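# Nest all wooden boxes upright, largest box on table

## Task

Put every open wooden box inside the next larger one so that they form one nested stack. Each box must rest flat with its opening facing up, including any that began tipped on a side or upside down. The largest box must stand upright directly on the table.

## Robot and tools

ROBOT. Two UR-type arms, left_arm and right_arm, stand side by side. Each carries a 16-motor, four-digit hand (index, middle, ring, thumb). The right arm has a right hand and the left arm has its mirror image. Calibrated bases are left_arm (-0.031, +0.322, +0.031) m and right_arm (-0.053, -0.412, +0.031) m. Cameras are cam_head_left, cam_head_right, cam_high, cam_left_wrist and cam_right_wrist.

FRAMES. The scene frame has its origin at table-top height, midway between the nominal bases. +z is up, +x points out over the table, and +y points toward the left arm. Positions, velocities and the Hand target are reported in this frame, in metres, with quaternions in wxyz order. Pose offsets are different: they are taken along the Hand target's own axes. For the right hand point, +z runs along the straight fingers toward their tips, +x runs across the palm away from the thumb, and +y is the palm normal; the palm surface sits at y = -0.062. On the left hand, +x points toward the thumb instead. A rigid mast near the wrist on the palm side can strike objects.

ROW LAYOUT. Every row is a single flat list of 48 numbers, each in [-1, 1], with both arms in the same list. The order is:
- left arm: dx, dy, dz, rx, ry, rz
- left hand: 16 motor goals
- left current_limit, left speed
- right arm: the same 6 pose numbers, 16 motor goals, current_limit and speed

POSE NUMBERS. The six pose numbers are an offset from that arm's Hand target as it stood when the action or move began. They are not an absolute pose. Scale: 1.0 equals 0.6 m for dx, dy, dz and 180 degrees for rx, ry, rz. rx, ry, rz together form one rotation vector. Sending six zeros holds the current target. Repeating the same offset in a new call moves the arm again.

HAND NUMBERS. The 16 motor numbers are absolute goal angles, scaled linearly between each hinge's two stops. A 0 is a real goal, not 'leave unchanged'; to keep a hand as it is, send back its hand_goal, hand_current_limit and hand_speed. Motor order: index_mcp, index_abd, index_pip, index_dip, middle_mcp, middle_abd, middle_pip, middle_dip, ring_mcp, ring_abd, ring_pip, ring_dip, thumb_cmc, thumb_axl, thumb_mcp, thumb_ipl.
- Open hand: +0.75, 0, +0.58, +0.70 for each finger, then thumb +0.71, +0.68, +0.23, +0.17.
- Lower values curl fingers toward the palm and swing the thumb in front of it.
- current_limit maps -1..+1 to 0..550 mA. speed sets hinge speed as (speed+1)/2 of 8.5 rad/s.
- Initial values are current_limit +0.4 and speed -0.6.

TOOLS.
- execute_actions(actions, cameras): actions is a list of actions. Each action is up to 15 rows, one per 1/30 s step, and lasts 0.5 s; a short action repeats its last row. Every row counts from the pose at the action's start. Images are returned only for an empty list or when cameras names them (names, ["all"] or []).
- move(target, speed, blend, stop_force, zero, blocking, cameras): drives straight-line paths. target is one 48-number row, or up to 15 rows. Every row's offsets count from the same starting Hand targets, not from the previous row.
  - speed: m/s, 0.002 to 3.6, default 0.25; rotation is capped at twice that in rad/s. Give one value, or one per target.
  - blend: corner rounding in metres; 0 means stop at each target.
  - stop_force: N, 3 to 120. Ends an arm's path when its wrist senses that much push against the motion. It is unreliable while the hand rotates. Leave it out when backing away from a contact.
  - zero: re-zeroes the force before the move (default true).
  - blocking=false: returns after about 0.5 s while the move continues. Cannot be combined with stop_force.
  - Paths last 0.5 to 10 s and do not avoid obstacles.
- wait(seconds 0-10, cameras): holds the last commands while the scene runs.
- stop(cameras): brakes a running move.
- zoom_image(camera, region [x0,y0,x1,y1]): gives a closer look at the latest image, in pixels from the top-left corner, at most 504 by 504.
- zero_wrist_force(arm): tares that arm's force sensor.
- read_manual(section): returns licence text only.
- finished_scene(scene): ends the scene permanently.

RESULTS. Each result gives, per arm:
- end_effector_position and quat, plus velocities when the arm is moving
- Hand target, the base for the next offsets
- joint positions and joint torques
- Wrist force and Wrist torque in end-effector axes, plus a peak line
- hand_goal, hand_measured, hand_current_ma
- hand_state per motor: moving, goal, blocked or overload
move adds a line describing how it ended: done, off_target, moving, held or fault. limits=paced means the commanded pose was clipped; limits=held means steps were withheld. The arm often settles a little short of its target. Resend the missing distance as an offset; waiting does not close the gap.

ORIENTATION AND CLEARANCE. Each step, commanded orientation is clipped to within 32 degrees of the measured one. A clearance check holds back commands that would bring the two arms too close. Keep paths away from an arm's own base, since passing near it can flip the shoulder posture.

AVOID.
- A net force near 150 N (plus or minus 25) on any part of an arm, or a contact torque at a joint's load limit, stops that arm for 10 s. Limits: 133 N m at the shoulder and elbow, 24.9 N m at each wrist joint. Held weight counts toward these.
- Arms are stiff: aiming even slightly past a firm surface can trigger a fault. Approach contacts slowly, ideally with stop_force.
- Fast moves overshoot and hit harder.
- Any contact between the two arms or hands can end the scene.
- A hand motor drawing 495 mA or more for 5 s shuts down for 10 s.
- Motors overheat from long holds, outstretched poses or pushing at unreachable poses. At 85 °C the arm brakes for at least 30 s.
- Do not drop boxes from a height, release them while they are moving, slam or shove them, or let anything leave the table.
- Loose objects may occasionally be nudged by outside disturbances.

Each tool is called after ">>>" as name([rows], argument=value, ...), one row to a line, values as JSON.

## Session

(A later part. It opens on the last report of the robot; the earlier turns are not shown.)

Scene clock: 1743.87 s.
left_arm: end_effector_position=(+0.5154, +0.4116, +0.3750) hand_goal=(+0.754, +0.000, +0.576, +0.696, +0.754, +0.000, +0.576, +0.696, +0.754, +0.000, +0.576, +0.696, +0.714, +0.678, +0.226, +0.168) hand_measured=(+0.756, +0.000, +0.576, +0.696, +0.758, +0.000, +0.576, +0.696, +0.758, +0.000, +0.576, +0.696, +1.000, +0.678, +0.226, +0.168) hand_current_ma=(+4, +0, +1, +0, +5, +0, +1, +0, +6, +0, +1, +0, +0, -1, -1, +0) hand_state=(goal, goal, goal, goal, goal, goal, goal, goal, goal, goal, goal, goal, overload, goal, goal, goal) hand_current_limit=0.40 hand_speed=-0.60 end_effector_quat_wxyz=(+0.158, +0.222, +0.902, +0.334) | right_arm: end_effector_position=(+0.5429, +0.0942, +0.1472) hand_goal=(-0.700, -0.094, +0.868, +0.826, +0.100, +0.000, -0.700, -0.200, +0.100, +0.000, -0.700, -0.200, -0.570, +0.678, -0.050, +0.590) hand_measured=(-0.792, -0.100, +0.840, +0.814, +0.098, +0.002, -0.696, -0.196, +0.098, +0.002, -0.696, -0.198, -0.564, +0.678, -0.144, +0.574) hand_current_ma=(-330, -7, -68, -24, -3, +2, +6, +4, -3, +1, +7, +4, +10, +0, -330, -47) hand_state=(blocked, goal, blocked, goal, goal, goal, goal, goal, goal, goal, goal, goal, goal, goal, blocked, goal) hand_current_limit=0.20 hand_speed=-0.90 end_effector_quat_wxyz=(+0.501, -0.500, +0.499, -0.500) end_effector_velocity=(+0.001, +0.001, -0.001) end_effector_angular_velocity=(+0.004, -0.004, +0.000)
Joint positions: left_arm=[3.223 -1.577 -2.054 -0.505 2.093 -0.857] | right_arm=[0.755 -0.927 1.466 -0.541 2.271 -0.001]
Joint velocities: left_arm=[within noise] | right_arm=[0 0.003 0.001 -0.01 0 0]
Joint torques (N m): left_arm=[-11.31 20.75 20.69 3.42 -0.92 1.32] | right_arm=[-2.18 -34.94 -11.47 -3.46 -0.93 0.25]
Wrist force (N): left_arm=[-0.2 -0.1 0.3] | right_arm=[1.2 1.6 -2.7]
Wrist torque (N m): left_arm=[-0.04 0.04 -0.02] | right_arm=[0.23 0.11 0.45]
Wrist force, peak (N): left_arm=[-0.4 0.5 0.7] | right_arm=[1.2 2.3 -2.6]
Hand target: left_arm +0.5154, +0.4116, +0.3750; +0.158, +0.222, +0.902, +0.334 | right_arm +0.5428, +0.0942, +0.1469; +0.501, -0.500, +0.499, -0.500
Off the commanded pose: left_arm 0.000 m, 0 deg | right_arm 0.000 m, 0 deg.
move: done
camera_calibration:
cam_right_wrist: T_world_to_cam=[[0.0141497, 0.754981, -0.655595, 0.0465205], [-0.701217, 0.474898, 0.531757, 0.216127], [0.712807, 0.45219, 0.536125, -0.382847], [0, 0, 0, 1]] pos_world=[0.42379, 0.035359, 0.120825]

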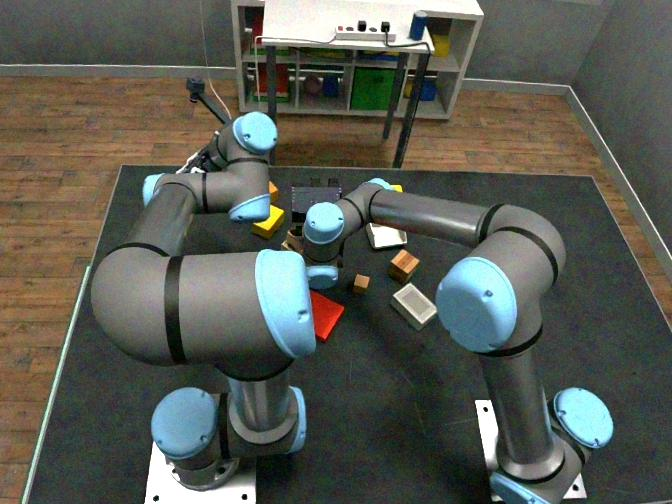

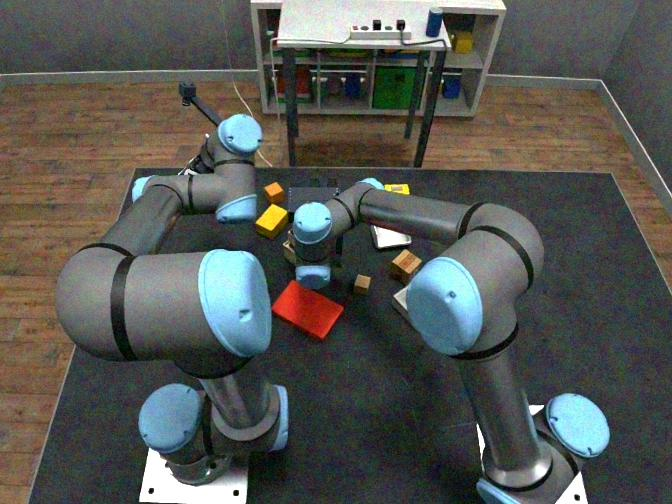

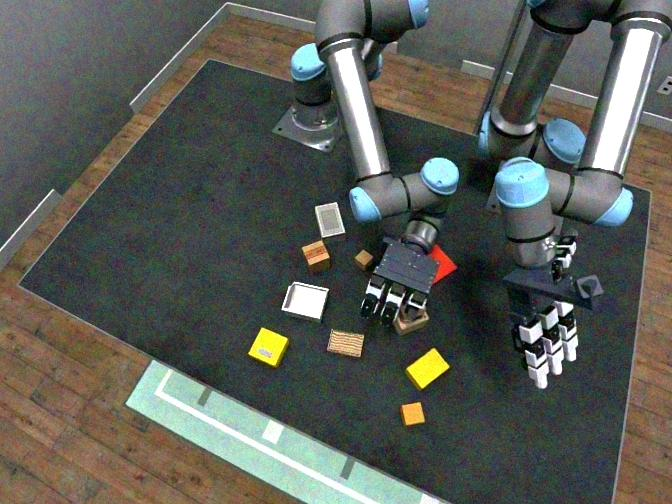

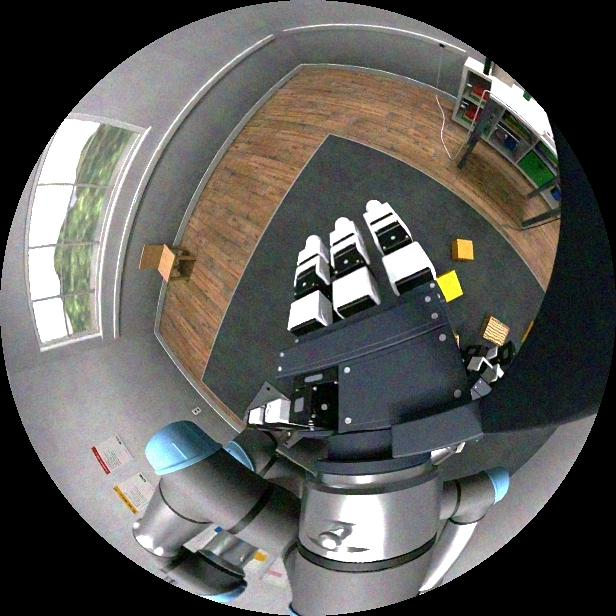

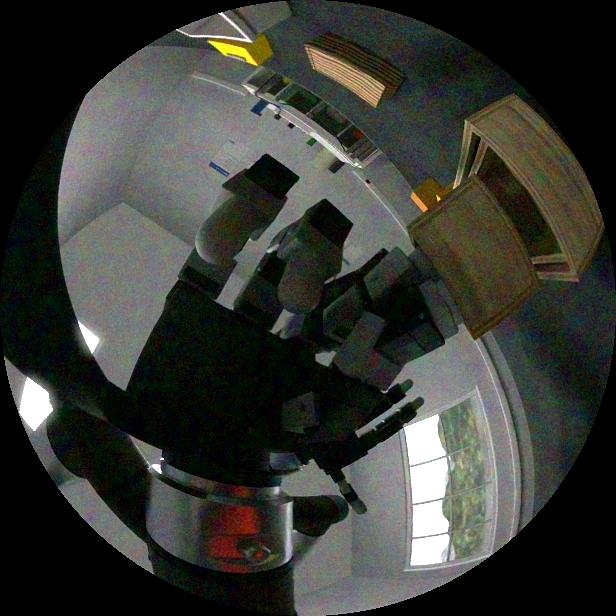

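>>> zoom_image(camera="cam_high", region=[396, 300, 432, 332])

>>> zoom_image(camera="cam_right_wrist", region=[450, 100, 570, 300])

Scaled by 14.000.

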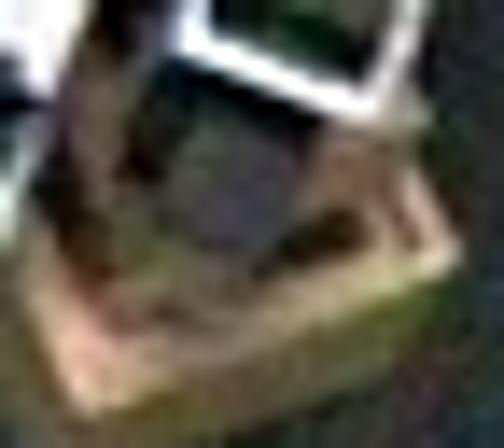

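Scaled by 2.520 from the camera's 616x616 image, which has a finer 880x880 frame.

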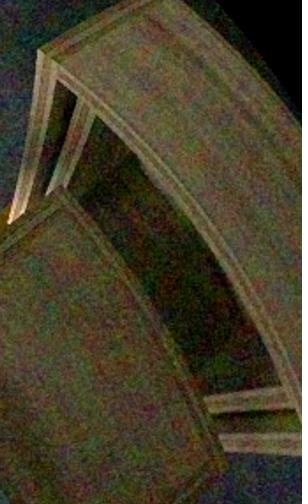

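>>> zoom_image(camera="cam_right_wrist", region=[450, 90, 530, 170])

>>> zoom_image(camera="cam_right_wrist", region=[520, 220, 610, 310])

>>> zoom_image(camera="cam_right_wrist", region=[450, 140, 540, 230])

>>> zoom_image(camera="cam_right_wrist", region=[395, 190, 485, 280])

>>> zoom_image(camera="cam_right_wrist", region=[455, 260, 555, 360])

Scaled by 6.300 from the camera's 616x616 image, which has a finer 880x880 frame.

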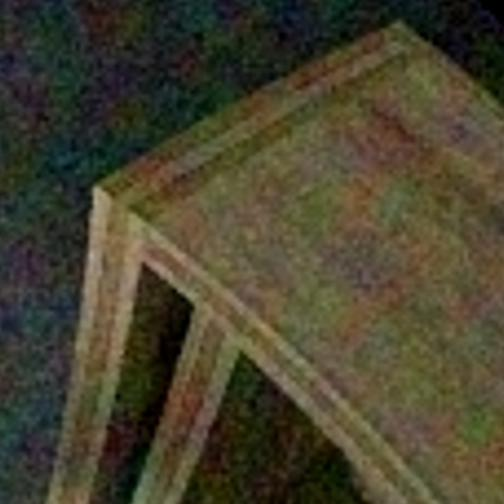

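Scaled by 5.600 from the camera's 616x616 image, which has a finer 880x880 frame.

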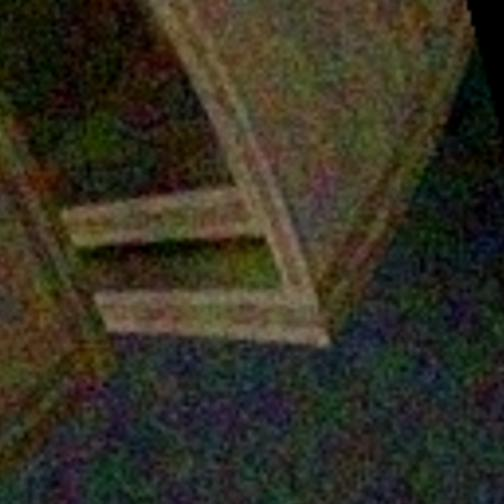

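Scaled by 5.600 from the camera's 616x616 image, which has a finer 880x880 frame.

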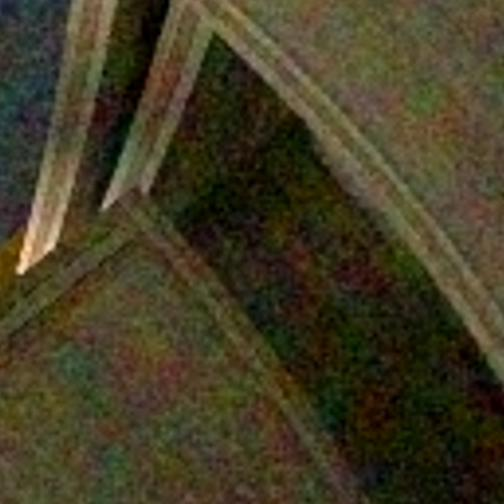

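Scaled by 5.600 from the camera's 616x616 image, which has a finer 880x880 frame.

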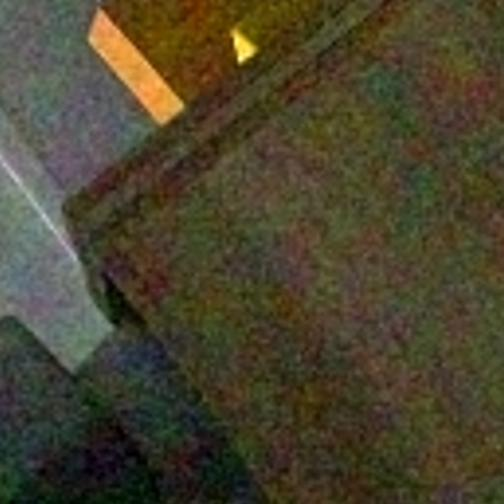

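Scaled by 5.040 from the camera's 616x616 image, which has a finer 880x880 frame.

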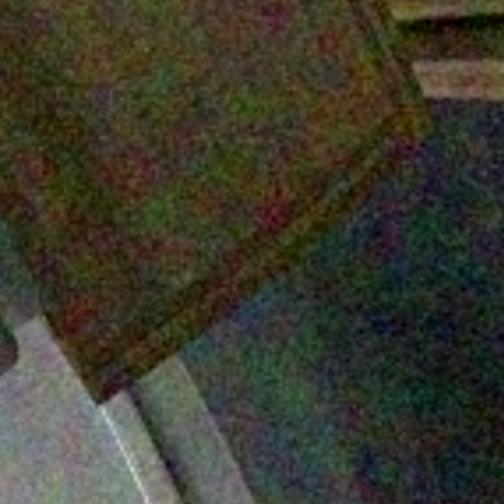

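>>> move(target=[0,0,0,0,0,0,0.754,0,0.576,0.696,0.754,0,0.576,0.696,0.754,0,0.576,0.696,0.714,0.678,0.226,0.168,0.4,-0.6, 0,0.0267,0.0048,0,-0.0083,0,-0.70,-0.095,0.8686,0.826,0.1,0,-0.7,-0.2,0.1,0,-0.7,-0.2,-0.571,0.678,-0.05,0.589,0.2,-0.9], speed=0.04, cameras=["cam_right_wrist","cam_head_left","cam_head_right","cam_high"])

>>> zoom_image(camera="cam_right_wrist", region=[430, 110, 510, 190])

>>> zoom_image(camera="cam_right_wrist", region=[510, 250, 590, 330])

>>> zoom_image(camera="cam_head_left", region=[276, 226, 306, 256])

>>> zoom_image(camera="cam_head_right", region=[278, 226, 308, 256])

>>> zoom_image(camera="cam_high", region=[396, 300, 432, 332])

Scene clock: 1911.17 s.
left_arm: end_effector_position=(+0.5154, +0.4116, +0.3750) hand_goal=(+0.754, +0.000, +0.576, +0.696, +0.754, +0.000, +0.576, +0.696, +0.754, +0.000, +0.576, +0.696, +0.714, +0.678, +0.226, +0.168) hand_measured=(+0.756, +0.000, +0.576, +0.696, +0.758, +0.000, +0.576, +0.696, +0.758, +0.000, +0.576, +0.696, +1.000, +0.678, +0.226, +0.168) hand_current_ma=(+4, +0, +1, +0, +5, +0, +1, +0, +6, +0, +1, +0, +0, -1, -1, +0) hand_state=(goal, goal, goal, goal, goal, goal, goal, goal, goal, goal, goal, goal, overload, goal, goal, goal) hand_current_limit=0.40 hand_speed=-0.60 end_effector_quat_wxyz=(+0.158, +0.222, +0.902, +0.334) | right_arm: end_effector_position=(+0.5458, +0.0941, +0.1307) hand_goal=(-0.700, -0.094, +0.868, +0.826, +0.100, +0.000, -0.700, -0.200, +0.100, +0.000, -0.700, -0.200, -0.570, +0.678, -0.050, +0.590) hand_measured=(-0.792, -0.100, +0.838, +0.814, +0.098, +0.002, -0.696, -0.196, +0.098, +0.002, -0.696, -0.198, -0.564, +0.678, -0.144, +0.574) hand_current_ma=(-330, -7, -68, -24, -3, +2, +6, +4, -3, +1, +7, +4, +10, +0, -330, -47) hand_state=(blocked, goal, blocked, goal, goal, goal, goal, goal, goal, goal, goal, goal, goal, goal, blocked, goal) hand_current_limit=0.20 hand_speed=-0.90 end_effector_quat_wxyz=(+0.507, -0.506, +0.493, -0.494) end_effector_velocity=(+0.001, -0.001, +0.003) end_effector_angular_velocity=(+0.000, +0.000, -0.007)
Joint positions: left_arm=[3.223 -1.577 -2.054 -0.505 2.093 -0.857] | right_arm=[0.743 -0.912 1.489 -0.579 2.233 -0.001]
Joint velocities: left_arm=[within noise] | right_arm=[0 -0.002 -0.005 0.007 0.008 0]
Joint torques (N m): left_arm=[-10.4 19.49 20.89 3.29 -0.96 1.2] | right_arm=[7.22 -54.34 -27.99 1.21 2.18 0.46]
Wrist force (N): left_arm=[-0.4 0.1 0.4] | right_arm=[1.2 1.7 -2.7]
Wrist torque (N m): left_arm=[-0.02 0.07 -0.03] | right_arm=[0.24 0.10 0.45]
Wrist force, peak (N): left_arm=[-0.6 0.2 0.6] | right_arm=[1.4 2.5 -2.7]
Hand target: left_arm +0.5154, +0.4116, +0.3750; +0.158, +0.222, +0.902, +0.334 | right_arm +0.5457, +0.0942, +0.1309; +0.507, -0.506, +0.493, -0.494
Off the commanded pose: left_arm 0.000 m, 0 deg | right_arm 0.000 m, 0 deg.
move: done
camera_calibration:
cam_right_wrist: T_world_to_cam=[[-0.00564655, 0.755059, -0.655632, 0.046598], [-0.713278, 0.456479, 0.531847, 0.235401], [0.700858, 0.470651, 0.53599, -0.371222], [0, 0, 0, 1]] pos_world=[0.428344, 0.0320763, 0.104325]
Images, in order (width x height): cam_head_left 672x504, cam_head_right 672x504, cam_high 672x504, cam_right_wrist 616x616.

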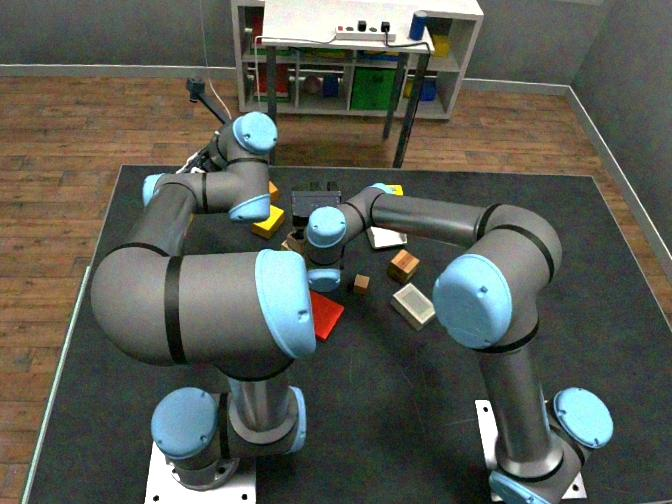

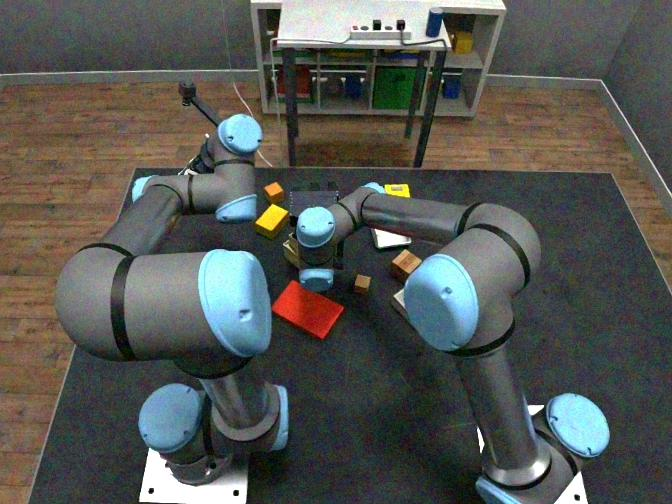

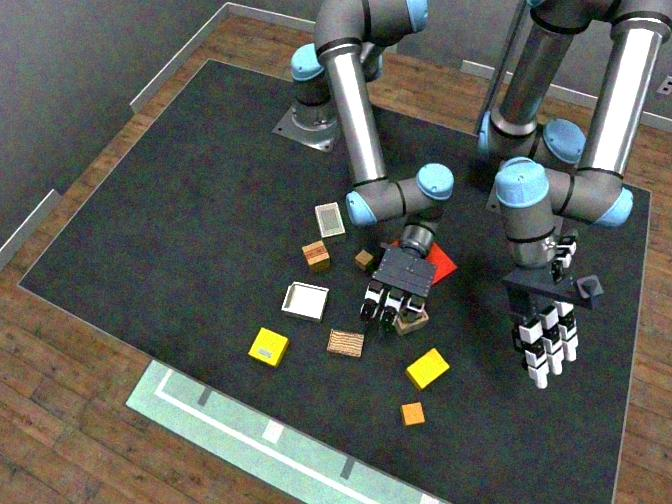

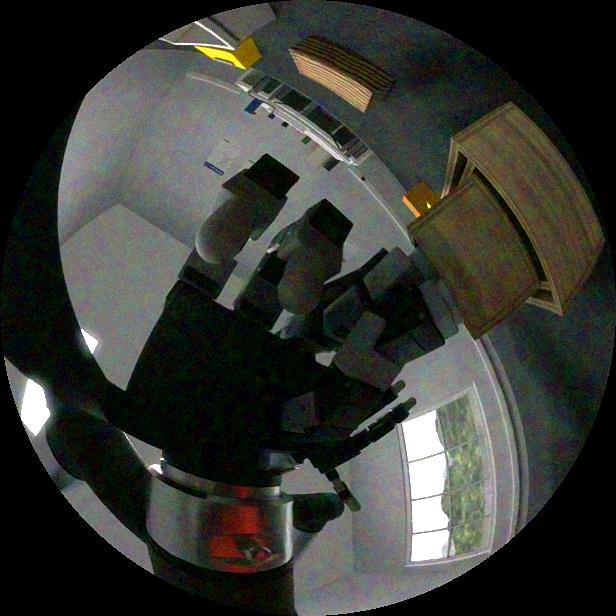

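Scaled by 6.300 from the camera's 616x616 image, which has a finer 880x880 frame.

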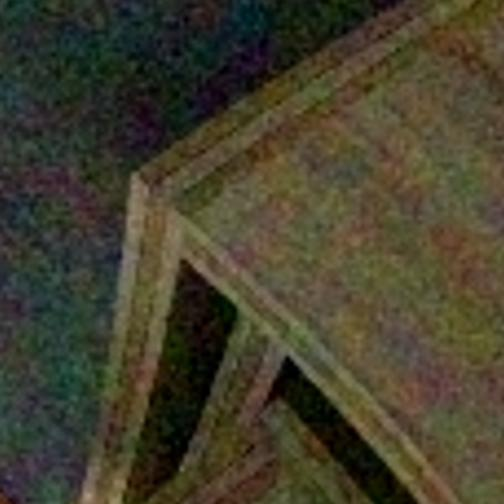

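Scaled by 6.300 from the camera's 616x616 image, which has a finer 880x880 frame.

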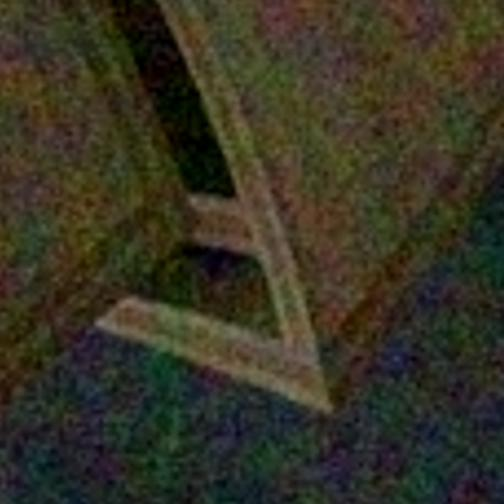

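Scaled by 16.800.

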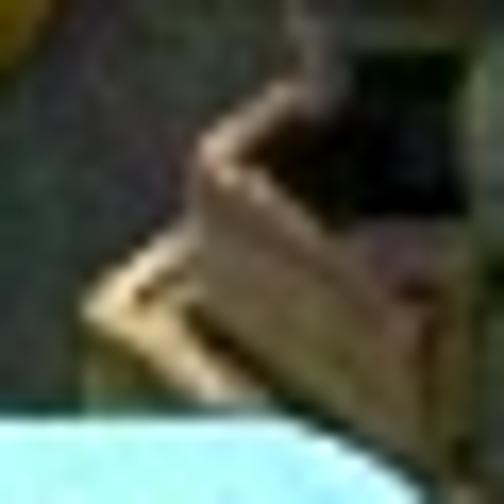

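Scaled by 16.800.

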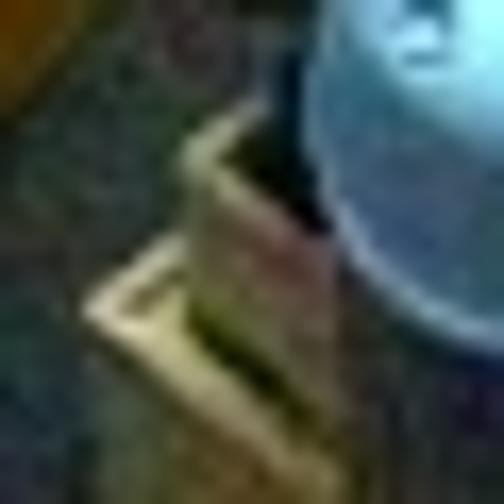

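Scaled by 14.000.

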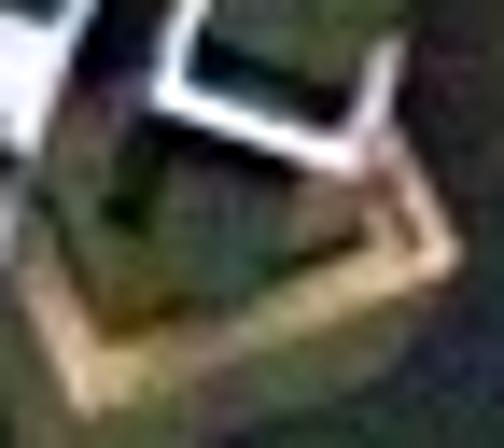

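>>> move(target=[0,0,0,0,0,0,0.754,0,0.576,0.696,0.754,0,0.576,0.696,0.754,0,0.576,0.696,0.714,0.678,0.226,0.168,0.4,-0.6, -0.0040,0,0.0018,0,-0.0056,0,-0.70,-0.095,0.8686,0.826,0.1,0,-0.7,-0.2,0.1,0,-0.7,-0.2,-0.571,0.678,-0.05,0.589,0.2,-0.9], speed=0.04, cameras=[])

>>> move(target=[0,0,0,0,0,0,0.754,0,0.576,0.696,0.754,0,0.576,0.696,0.754,0,0.576,0.696,0.714,0.678,0.226,0.168,0.4,-0.6, 0,0.08,0,0,0,0,-0.70,-0.095,0.8686,0.826,0.1,0,-0.7,-0.2,0.1,0,-0.7,-0.2,-0.571,0.678,-0.05,0.589,0.2,-0.9], speed=0.015, stop_force=4, cameras=["cam_right_wrist","cam_head_left","cam_head_right","cam_high"])

>>> zoom_image(camera="cam_right_wrist", region=[420, 110, 580, 330])

>>> zoom_image(camera="cam_head_left", region=[276, 226, 306, 256])

>>> zoom_image(camera="cam_head_right", region=[278, 226, 308, 256])

>>> zoom_image(camera="cam_high", region=[396, 300, 432, 332])

Scene clock: 2006.90 s.
left_arm: end_effector_position=(+0.5154, +0.4116, +0.3750) hand_goal=(+0.754, +0.000, +0.576, +0.696, +0.754, +0.000, +0.576, +0.696, +0.754, +0.000, +0.576, +0.696, +0.714, +0.678, +0.226, +0.168) hand_measured=(+0.756, +0.000, +0.576, +0.696, +0.758, +0.000, +0.576, +0.696, +0.758, +0.000, +0.576, +0.696, +1.000, +0.678, +0.226, +0.168) hand_current_ma=(+4, +0, +1, +0, +5, +0, +1, +0, +6, +0, +1, +0, +0, -1, -1, +0) hand_state=(goal, goal, goal, goal, goal, goal, goal, goal, goal, goal, goal, goal, overload, goal, goal, goal) hand_current_limit=0.40 hand_speed=-0.60 end_effector_quat_wxyz=(+0.158, +0.222, +0.902, +0.334) | right_arm: end_effector_position=(+0.5468, +0.0966, +0.1309) hand_goal=(-0.700, -0.094, +0.868, +0.826, +0.100, +0.000, -0.700, -0.200, +0.100, +0.000, -0.700, -0.200, -0.570, +0.678, -0.050, +0.590) hand_measured=(-0.792, -0.100, +0.838, +0.814, +0.098, +0.002, -0.696, -0.196, +0.098, +0.002, -0.696, -0.198, -0.564, +0.678, -0.144, +0.574) hand_current_ma=(-330, -7, -68, -24, -3, +2, +6, +4, -3, +1, +7, +4, +10, +0, -330, -47) hand_state=(blocked, goal, blocked, goal, goal, goal, goal, goal, goal, goal, goal, goal, goal, goal, blocked, goal) hand_current_limit=0.20 hand_speed=-0.90 end_effector_quat_wxyz=(+0.511, -0.511, +0.488, -0.489)
Joint positions: left_arm=[3.223 -1.577 -2.054 -0.505 2.093 -0.857] | right_arm=[0.739 -0.913 1.49 -0.579 2.211 -0.001]
Joint torques (N m): left_arm=[-11.82 18.73 21.01 3.52 -0.95 1.33] | right_arm=[-3.55 -51.81 -11.5 -3.51 2.19 0.46]
Wrist force (N): left_arm=[-0.2 0.2 0.3] | right_arm=[1.3 1.5 -2.9]
Wrist torque (N m): left_arm=[-0.02 0.05 -0.02] | right_arm=[0.23 0.08 0.46]
Wrist force, peak (N): left_arm=[-0.6 0.5 0.1] | right_arm=[1.2 1.7 -3.0]
Hand target: left_arm +0.5154, +0.4116, +0.3750; +0.158, +0.222, +0.902, +0.334 | right_arm +0.5468, +0.0966, +0.1309; +0.511, -0.511, +0.488, -0.489
Off the commanded pose: left_arm 0.000 m, 0 deg | right_arm 0.000 m, 0 deg.
move: done
No camera images: "cameras" was empty.

Scene clock: 2011.27 s.
left_arm: end_effector_position=(+0.5154, +0.4116, +0.3750) hand_goal=(+0.754, +0.000, +0.576, +0.696, +0.754, +0.000, +0.576, +0.696, +0.754, +0.000, +0.576, +0.696, +0.714, +0.678, +0.226, +0.168) hand_measured=(+0.756, +0.000, +0.576, +0.696, +0.758, +0.000, +0.576, +0.696, +0.758, +0.000, +0.576, +0.696, +1.000, +0.678, +0.226, +0.168) hand_current_ma=(+4, +0, +1, +0, +5, +0, +1, +0, +6, +0, +1, +0, +0, -1, -1, +0) hand_state=(goal, goal, goal, goal, goal, goal, goal, goal, goal, goal, goal, goal, overload, goal, goal, goal) hand_current_limit=0.40 hand_speed=-0.60 end_effector_quat_wxyz=(+0.158, +0.222, +0.902, +0.334) | right_arm: end_effector_position=(+0.5468, +0.0966, +0.0829) hand_goal=(-0.700, -0.094, +0.868, +0.826, +0.100, +0.000, -0.700, -0.200, +0.100, +0.000, -0.700, -0.200, -0.570, +0.678, -0.050, +0.590) hand_measured=(-0.792, -0.100, +0.838, +0.814, +0.098, +0.002, -0.696, -0.196, +0.098, +0.002, -0.696, -0.198, -0.564, +0.678, -0.144, +0.574) hand_current_ma=(-330, -7, -68, -24, -3, +2, +6, +4, -3, +1, +7, +4, +10, +0, -330, -47) hand_state=(blocked, goal, blocked, goal, goal, goal, goal, goal, goal, goal, goal, goal, goal, goal, blocked, goal) hand_current_limit=0.20 hand_speed=-0.90 end_effector_quat_wxyz=(+0.511, -0.511, +0.488, -0.489)
Joint positions: left_arm=[3.223 -1.577 -2.054 -0.505 2.093 -0.857] | right_arm=[0.739 -0.846 1.518 -0.673 2.212 -0.001]
Joint torques (N m): left_arm=[-11.99 19.42 21.27 3.42 -1.14 1.3] | right_arm=[-9.77 -52.64 -24.85 0.96 -1.59 0.08]
Wrist force (N): left_arm=[-0.2 0.2 0.2] | right_arm=[1.3 1.4 -2.5]
Wrist torque (N m): left_arm=[0.00 0.04 -0.02] | right_arm=[0.20 0.07 0.45]
Wrist force, peak (N): left_arm=[-0.6 0.5 0.5] | right_arm=[1.3 1.8 -2.8]
Hand target: left_arm +0.5154, +0.4116, +0.3750; +0.158, +0.222, +0.902, +0.334 | right_arm +0.5468, +0.0966, +0.0829; +0.511, -0.511, +0.488, -0.489
Off the commanded pose: left_arm 0.000 m, 0 deg | right_arm 0.000 m, 0 deg.
move: done
camera_calibration:
cam_right_wrist: T_world_to_cam=[[-0.0188448, 0.754784, -0.655703, 0.0205783], [-0.721241, 0.443926, 0.531734, 0.265909], [0.692428, 0.48294, 0.536015, -0.344066], [0, 0, 0, 1]] pos_world=[0.430412, 0.0325872, 0.0565249]
Images, in order (width x height): cam_head_left 672x504, cam_head_right 672x504, cam_high 672x504, cam_right_wrist 616x616.

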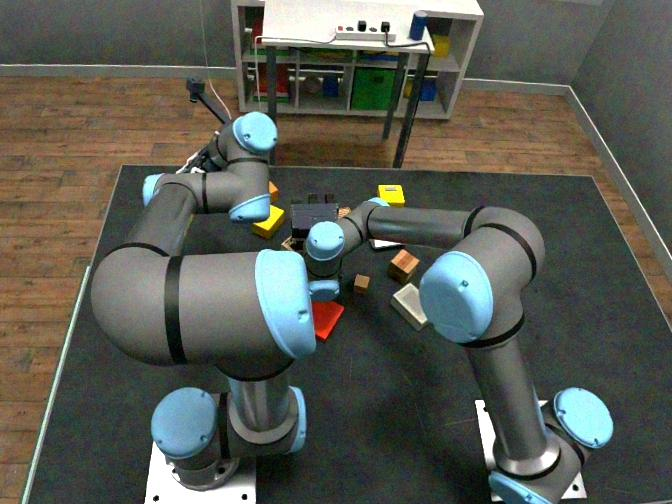

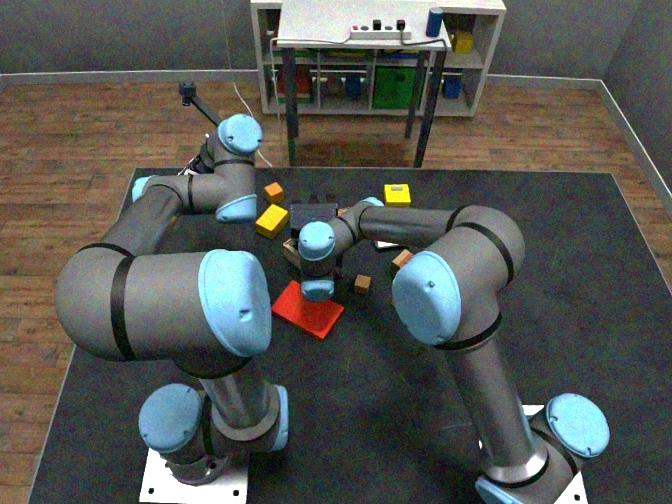

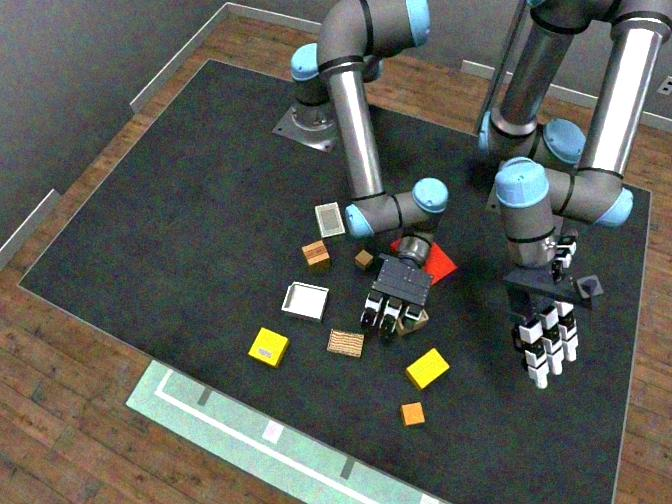

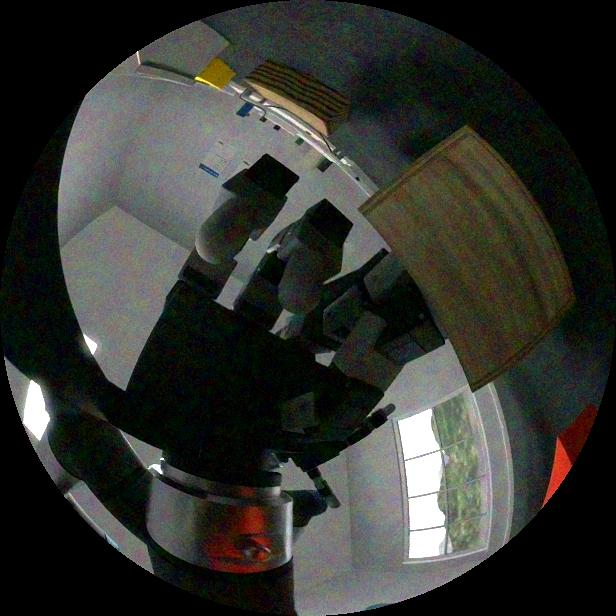

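Scaled by 2.291 from the camera's 616x616 image, which has a finer 880x880 frame.

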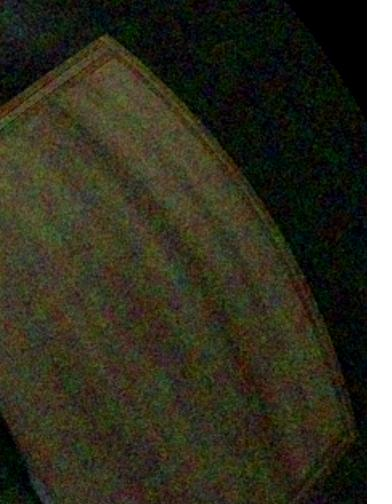

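Scaled by 16.800.

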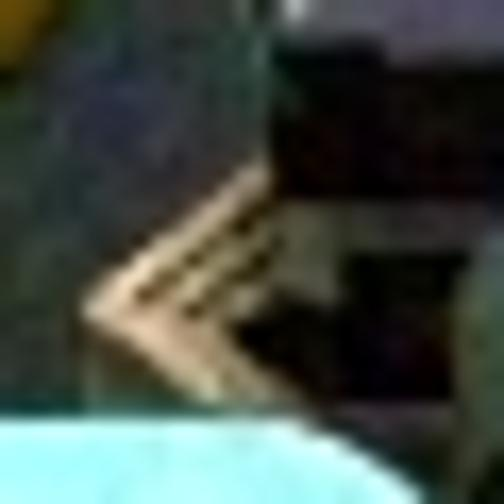

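Scaled by 16.800.

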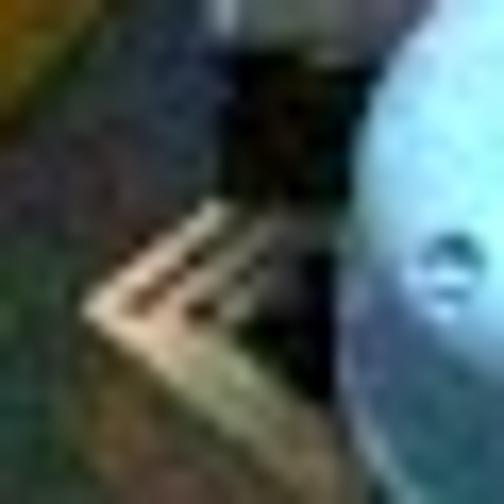

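Scaled by 14.000.

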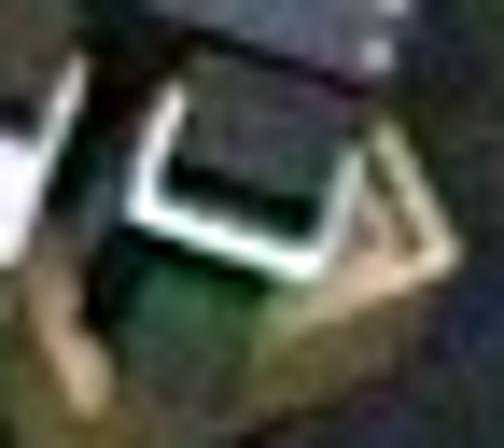

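>>> move(target=[0,0,0,0,0,0,0.754,0,0.576,0.696,0.754,0,0.576,0.696,0.754,0,0.576,0.696,0.714,0.678,0.226,0.168,0.4,-0.6, 0,0.015,0,0,0,0,-0.70,-0.095,0.8686,0.826,0.1,0,-0.7,-0.2,0.1,0,-0.7,-0.2,-0.571,0.678,-0.05,0.589,0.2,-0.9], speed=0.008, stop_force=3, cameras=[])

Scene clock: 2015.53 s.
left_arm: end_effector_position=(+0.5154, +0.4116, +0.3750) hand_goal=(+0.754, +0.000, +0.576, +0.696, +0.754, +0.000, +0.576, +0.696, +0.754, +0.000, +0.576, +0.696, +0.714, +0.678, +0.226, +0.168) hand_measured=(+0.756, +0.000, +0.576, +0.696, +0.758, +0.000, +0.576, +0.696, +0.758, +0.000, +0.576, +0.696, +1.000, +0.678, +0.226, +0.168) hand_current_ma=(+4, +0, +1, +0, +5, +0, +1, +0, +6, +0, +1, +0, +0, -1, -1, +0) hand_state=(goal, goal, goal, goal, goal, goal, goal, goal, goal, goal, goal, goal, overload, goal, goal, goal) hand_current_limit=0.40 hand_speed=-0.60 end_effector_quat_wxyz=(+0.158, +0.222, +0.902, +0.334) | right_arm: end_effector_position=(+0.5468, +0.0967, +0.0826) hand_goal=(-0.700, -0.094, +0.868, +0.826, +0.100, +0.000, -0.700, -0.200, +0.100, +0.000, -0.700, -0.200, -0.570, +0.678, -0.050, +0.590) hand_measured=(-0.792, -0.100, +0.838, +0.814, +0.098, +0.002, -0.696, -0.196, +0.098, +0.002, -0.696, -0.198, -0.564, +0.678, -0.144, +0.574) hand_current_ma=(-330, -7, -68, -24, -3, +2, +6, +4, -3, +1, +7, +4, +10, +0, -330, -47) hand_state=(blocked, goal, blocked, goal, goal, goal, goal, goal, goal, goal, goal, goal, goal, goal, blocked, goal) hand_current_limit=0.20 hand_speed=-0.90 end_effector_quat_wxyz=(+0.511, -0.511, +0.488, -0.489)
Joint positions: left_arm=[3.223 -1.577 -2.054 -0.505 2.093 -0.857] | right_arm=[0.739 -0.846 1.518 -0.674 2.212 -0.001]
Joint torques (N m): left_arm=[-12.4 19.03 21.04 3.5 -1.17 1.31] | right_arm=[-9.07 -51.39 -21.01 1.41 -1.61 -0.2]
Wrist force (N): left_arm=[-0.3 0.4 0.2] | right_arm=[1.7 -1.1 -2.3]
Wrist torque (N m): left_arm=[0.02 0.06 -0.04] | right_arm=[0.04 0.06 0.50]
Wrist force, peak (N): left_arm=[-0.7 0.4 0.3] | right_arm=[1.9 -5.3 -2.7]
Hand target: left_arm +0.5154, +0.4116, +0.3750; +0.158, +0.222, +0.902, +0.334 | right_arm +0.5469, +0.0967, +0.0826; +0.511, -0.511, +0.488, -0.489 (not the last commanded pose)
Off the commanded pose: left_arm 0.000 m, 0 deg | right_arm 0.009 m, 0 deg.
move: contact (right_arm)
No camera images: "cameras" was empty.

>>> move([
  [0,0,0,0,0,0,0.754,0,0.576,0.696,0.754,0,0.576,0.696,0.754,0,0.576,0.696,0.714,0.678,0.226,0.168,0.4,-0.6, 0,0,0,0,0,0,-0.84,-0.095,0.8686,0.826,0.1,0,-0.7,-0.2,0.1,0,-0.7,-0.2,-0.571,0.678,-0.18,0.589,0.2,-0.92],
], speed=0.05, cameras=["cam_right_wrist","cam_head_left","cam_head_right","cam_high"])

>>> zoom_image(camera="cam_head_left", region=[276, 226, 306, 256])

>>> zoom_image(camera="cam_high", region=[396, 300, 432, 332])

Scene clock: 2020.73 s.
left_arm: end_effector_position=(+0.5154, +0.4116, +0.3750) hand_goal=(+0.754, +0.000, +0.576, +0.696, +0.754, +0.000, +0.576, +0.696, +0.754, +0.000, +0.576, +0.696, +0.714, +0.678, +0.226, +0.168) hand_measured=(+0.756, +0.000, +0.576, +0.696, +0.758, +0.000, +0.576, +0.696, +0.758, +0.000, +0.576, +0.696, +1.000, +0.678, +0.226, +0.168) hand_current_ma=(+4, +0, +1, +0, +5, +0, +1, +0, +6, +0, +1, +0, +0, -1, -1, +0) hand_state=(goal, goal, goal, goal, goal, goal, goal, goal, goal, goal, goal, goal, overload, goal, goal, goal) hand_current_limit=0.40 hand_speed=-0.60 end_effector_quat_wxyz=(+0.158, +0.222, +0.902, +0.334) | right_arm: end_effector_position=(+0.5469, +0.0967, +0.0826) hand_goal=(-0.840, -0.094, +0.868, +0.826, +0.100, +0.000, -0.700, -0.200, +0.100, +0.000, -0.700, -0.200, -0.570, +0.678, -0.180, +0.590) hand_measured=(-0.834, -0.096, +0.866, +0.824, +0.098, +0.002, -0.696, -0.196, +0.098, +0.002, -0.696, -0.198, -0.568, +0.678, -0.174, +0.588) hand_current_ma=(+10, -3, -3, -3, -3, +2, +6, +4, -3, +1, +7, +4, +3, +0, +12, -3) hand_state=(goal, goal, goal, goal, goal, goal, goal, goal, goal, goal, goal, goal, goal, goal, goal, goal) hand_current_limit=0.20 hand_speed=-0.92 end_effector_quat_wxyz=(+0.511, -0.511, +0.488, -0.489)
Joint positions: left_arm=[3.223 -1.577 -2.054 -0.505 2.093 -0.857] | right_arm=[0.739 -0.846 1.518 -0.674 2.212 -0.001]
Joint torques (N m): left_arm=[-11.81 19.04 20.32 3.58 -1.24 1.29] | right_arm=[-5.53 -51.14 -23.26 0.76 -1.45 -0.08]
Wrist force (N): left_arm=[-0.2 0.3 0.3] | right_arm=[1.4 1.5 -2.3]
Wrist torque (N m): left_arm=[0.01 0.04 -0.02] | right_arm=[0.20 0.06 0.47]
Wrist force, peak (N): left_arm=[-0.5 0.3 0.9] | right_arm=[1.8 -1.8 -2.9]
Hand target: left_arm +0.5154, +0.4116, +0.3750; +0.158, +0.222, +0.902, +0.334 | right_arm +0.5469, +0.0967, +0.0826; +0.511, -0.511, +0.488, -0.489
Off the commanded pose: left_arm 0.000 m, 0 deg | right_arm 0.000 m, 0 deg.
move: done
camera_calibration:
cam_right_wrist: T_world_to_cam=[[-0.0187512, 0.754916, -0.655554, 0.0203305], [-0.721282, 0.443843, 0.531748, 0.26616], [0.692388, 0.48281, 0.536184, -0.343962], [0, 0, 0, 1]] pos_world=[0.430513, 0.0325875, 0.0562254]
Images, in order (width x height): cam_head_left 672x504, cam_head_right 672x504, cam_high 672x504, cam_right_wrist 616x616.

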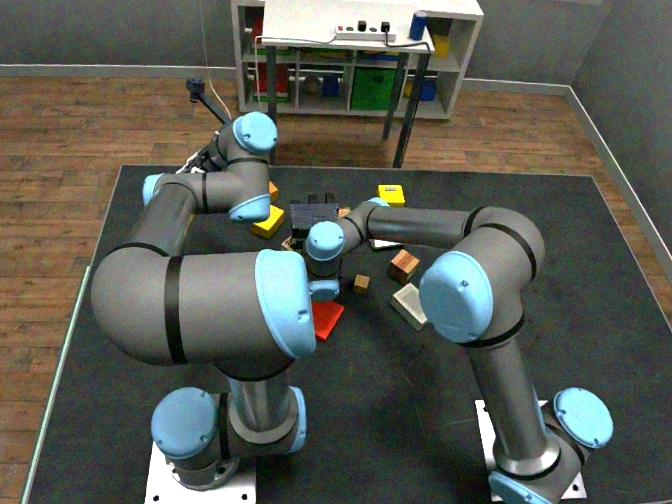

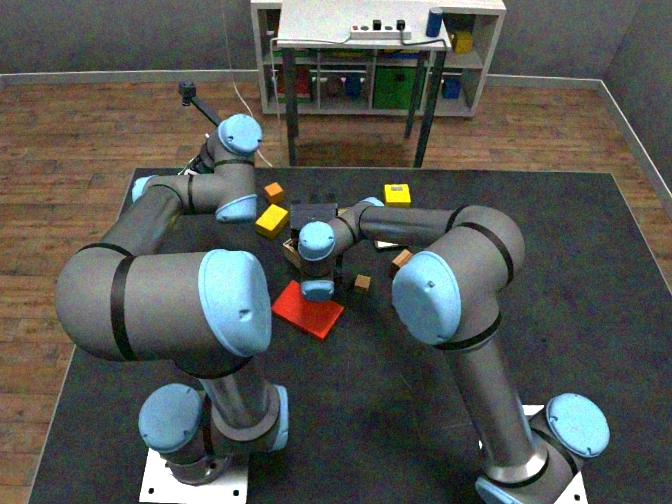

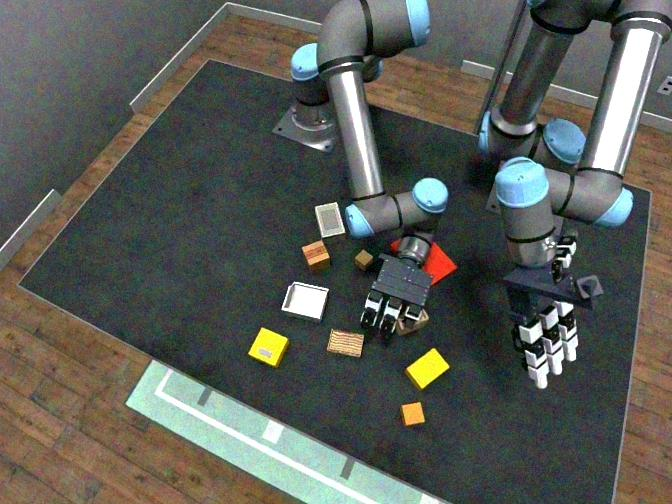

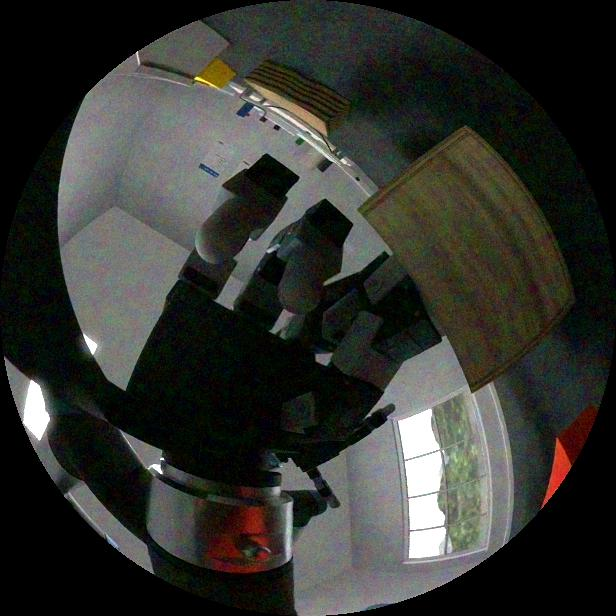

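Scaled by 16.800.

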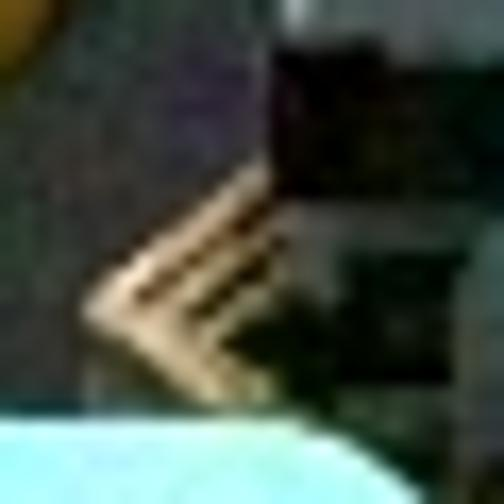

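Scaled by 14.000.

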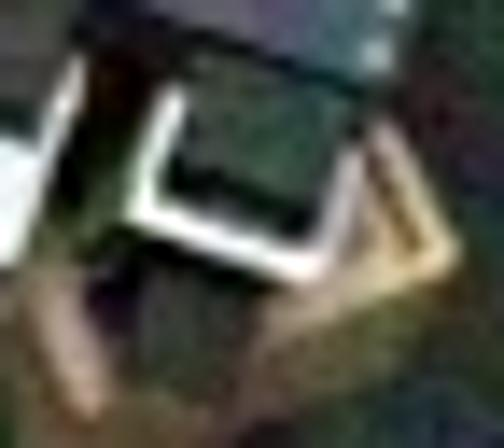

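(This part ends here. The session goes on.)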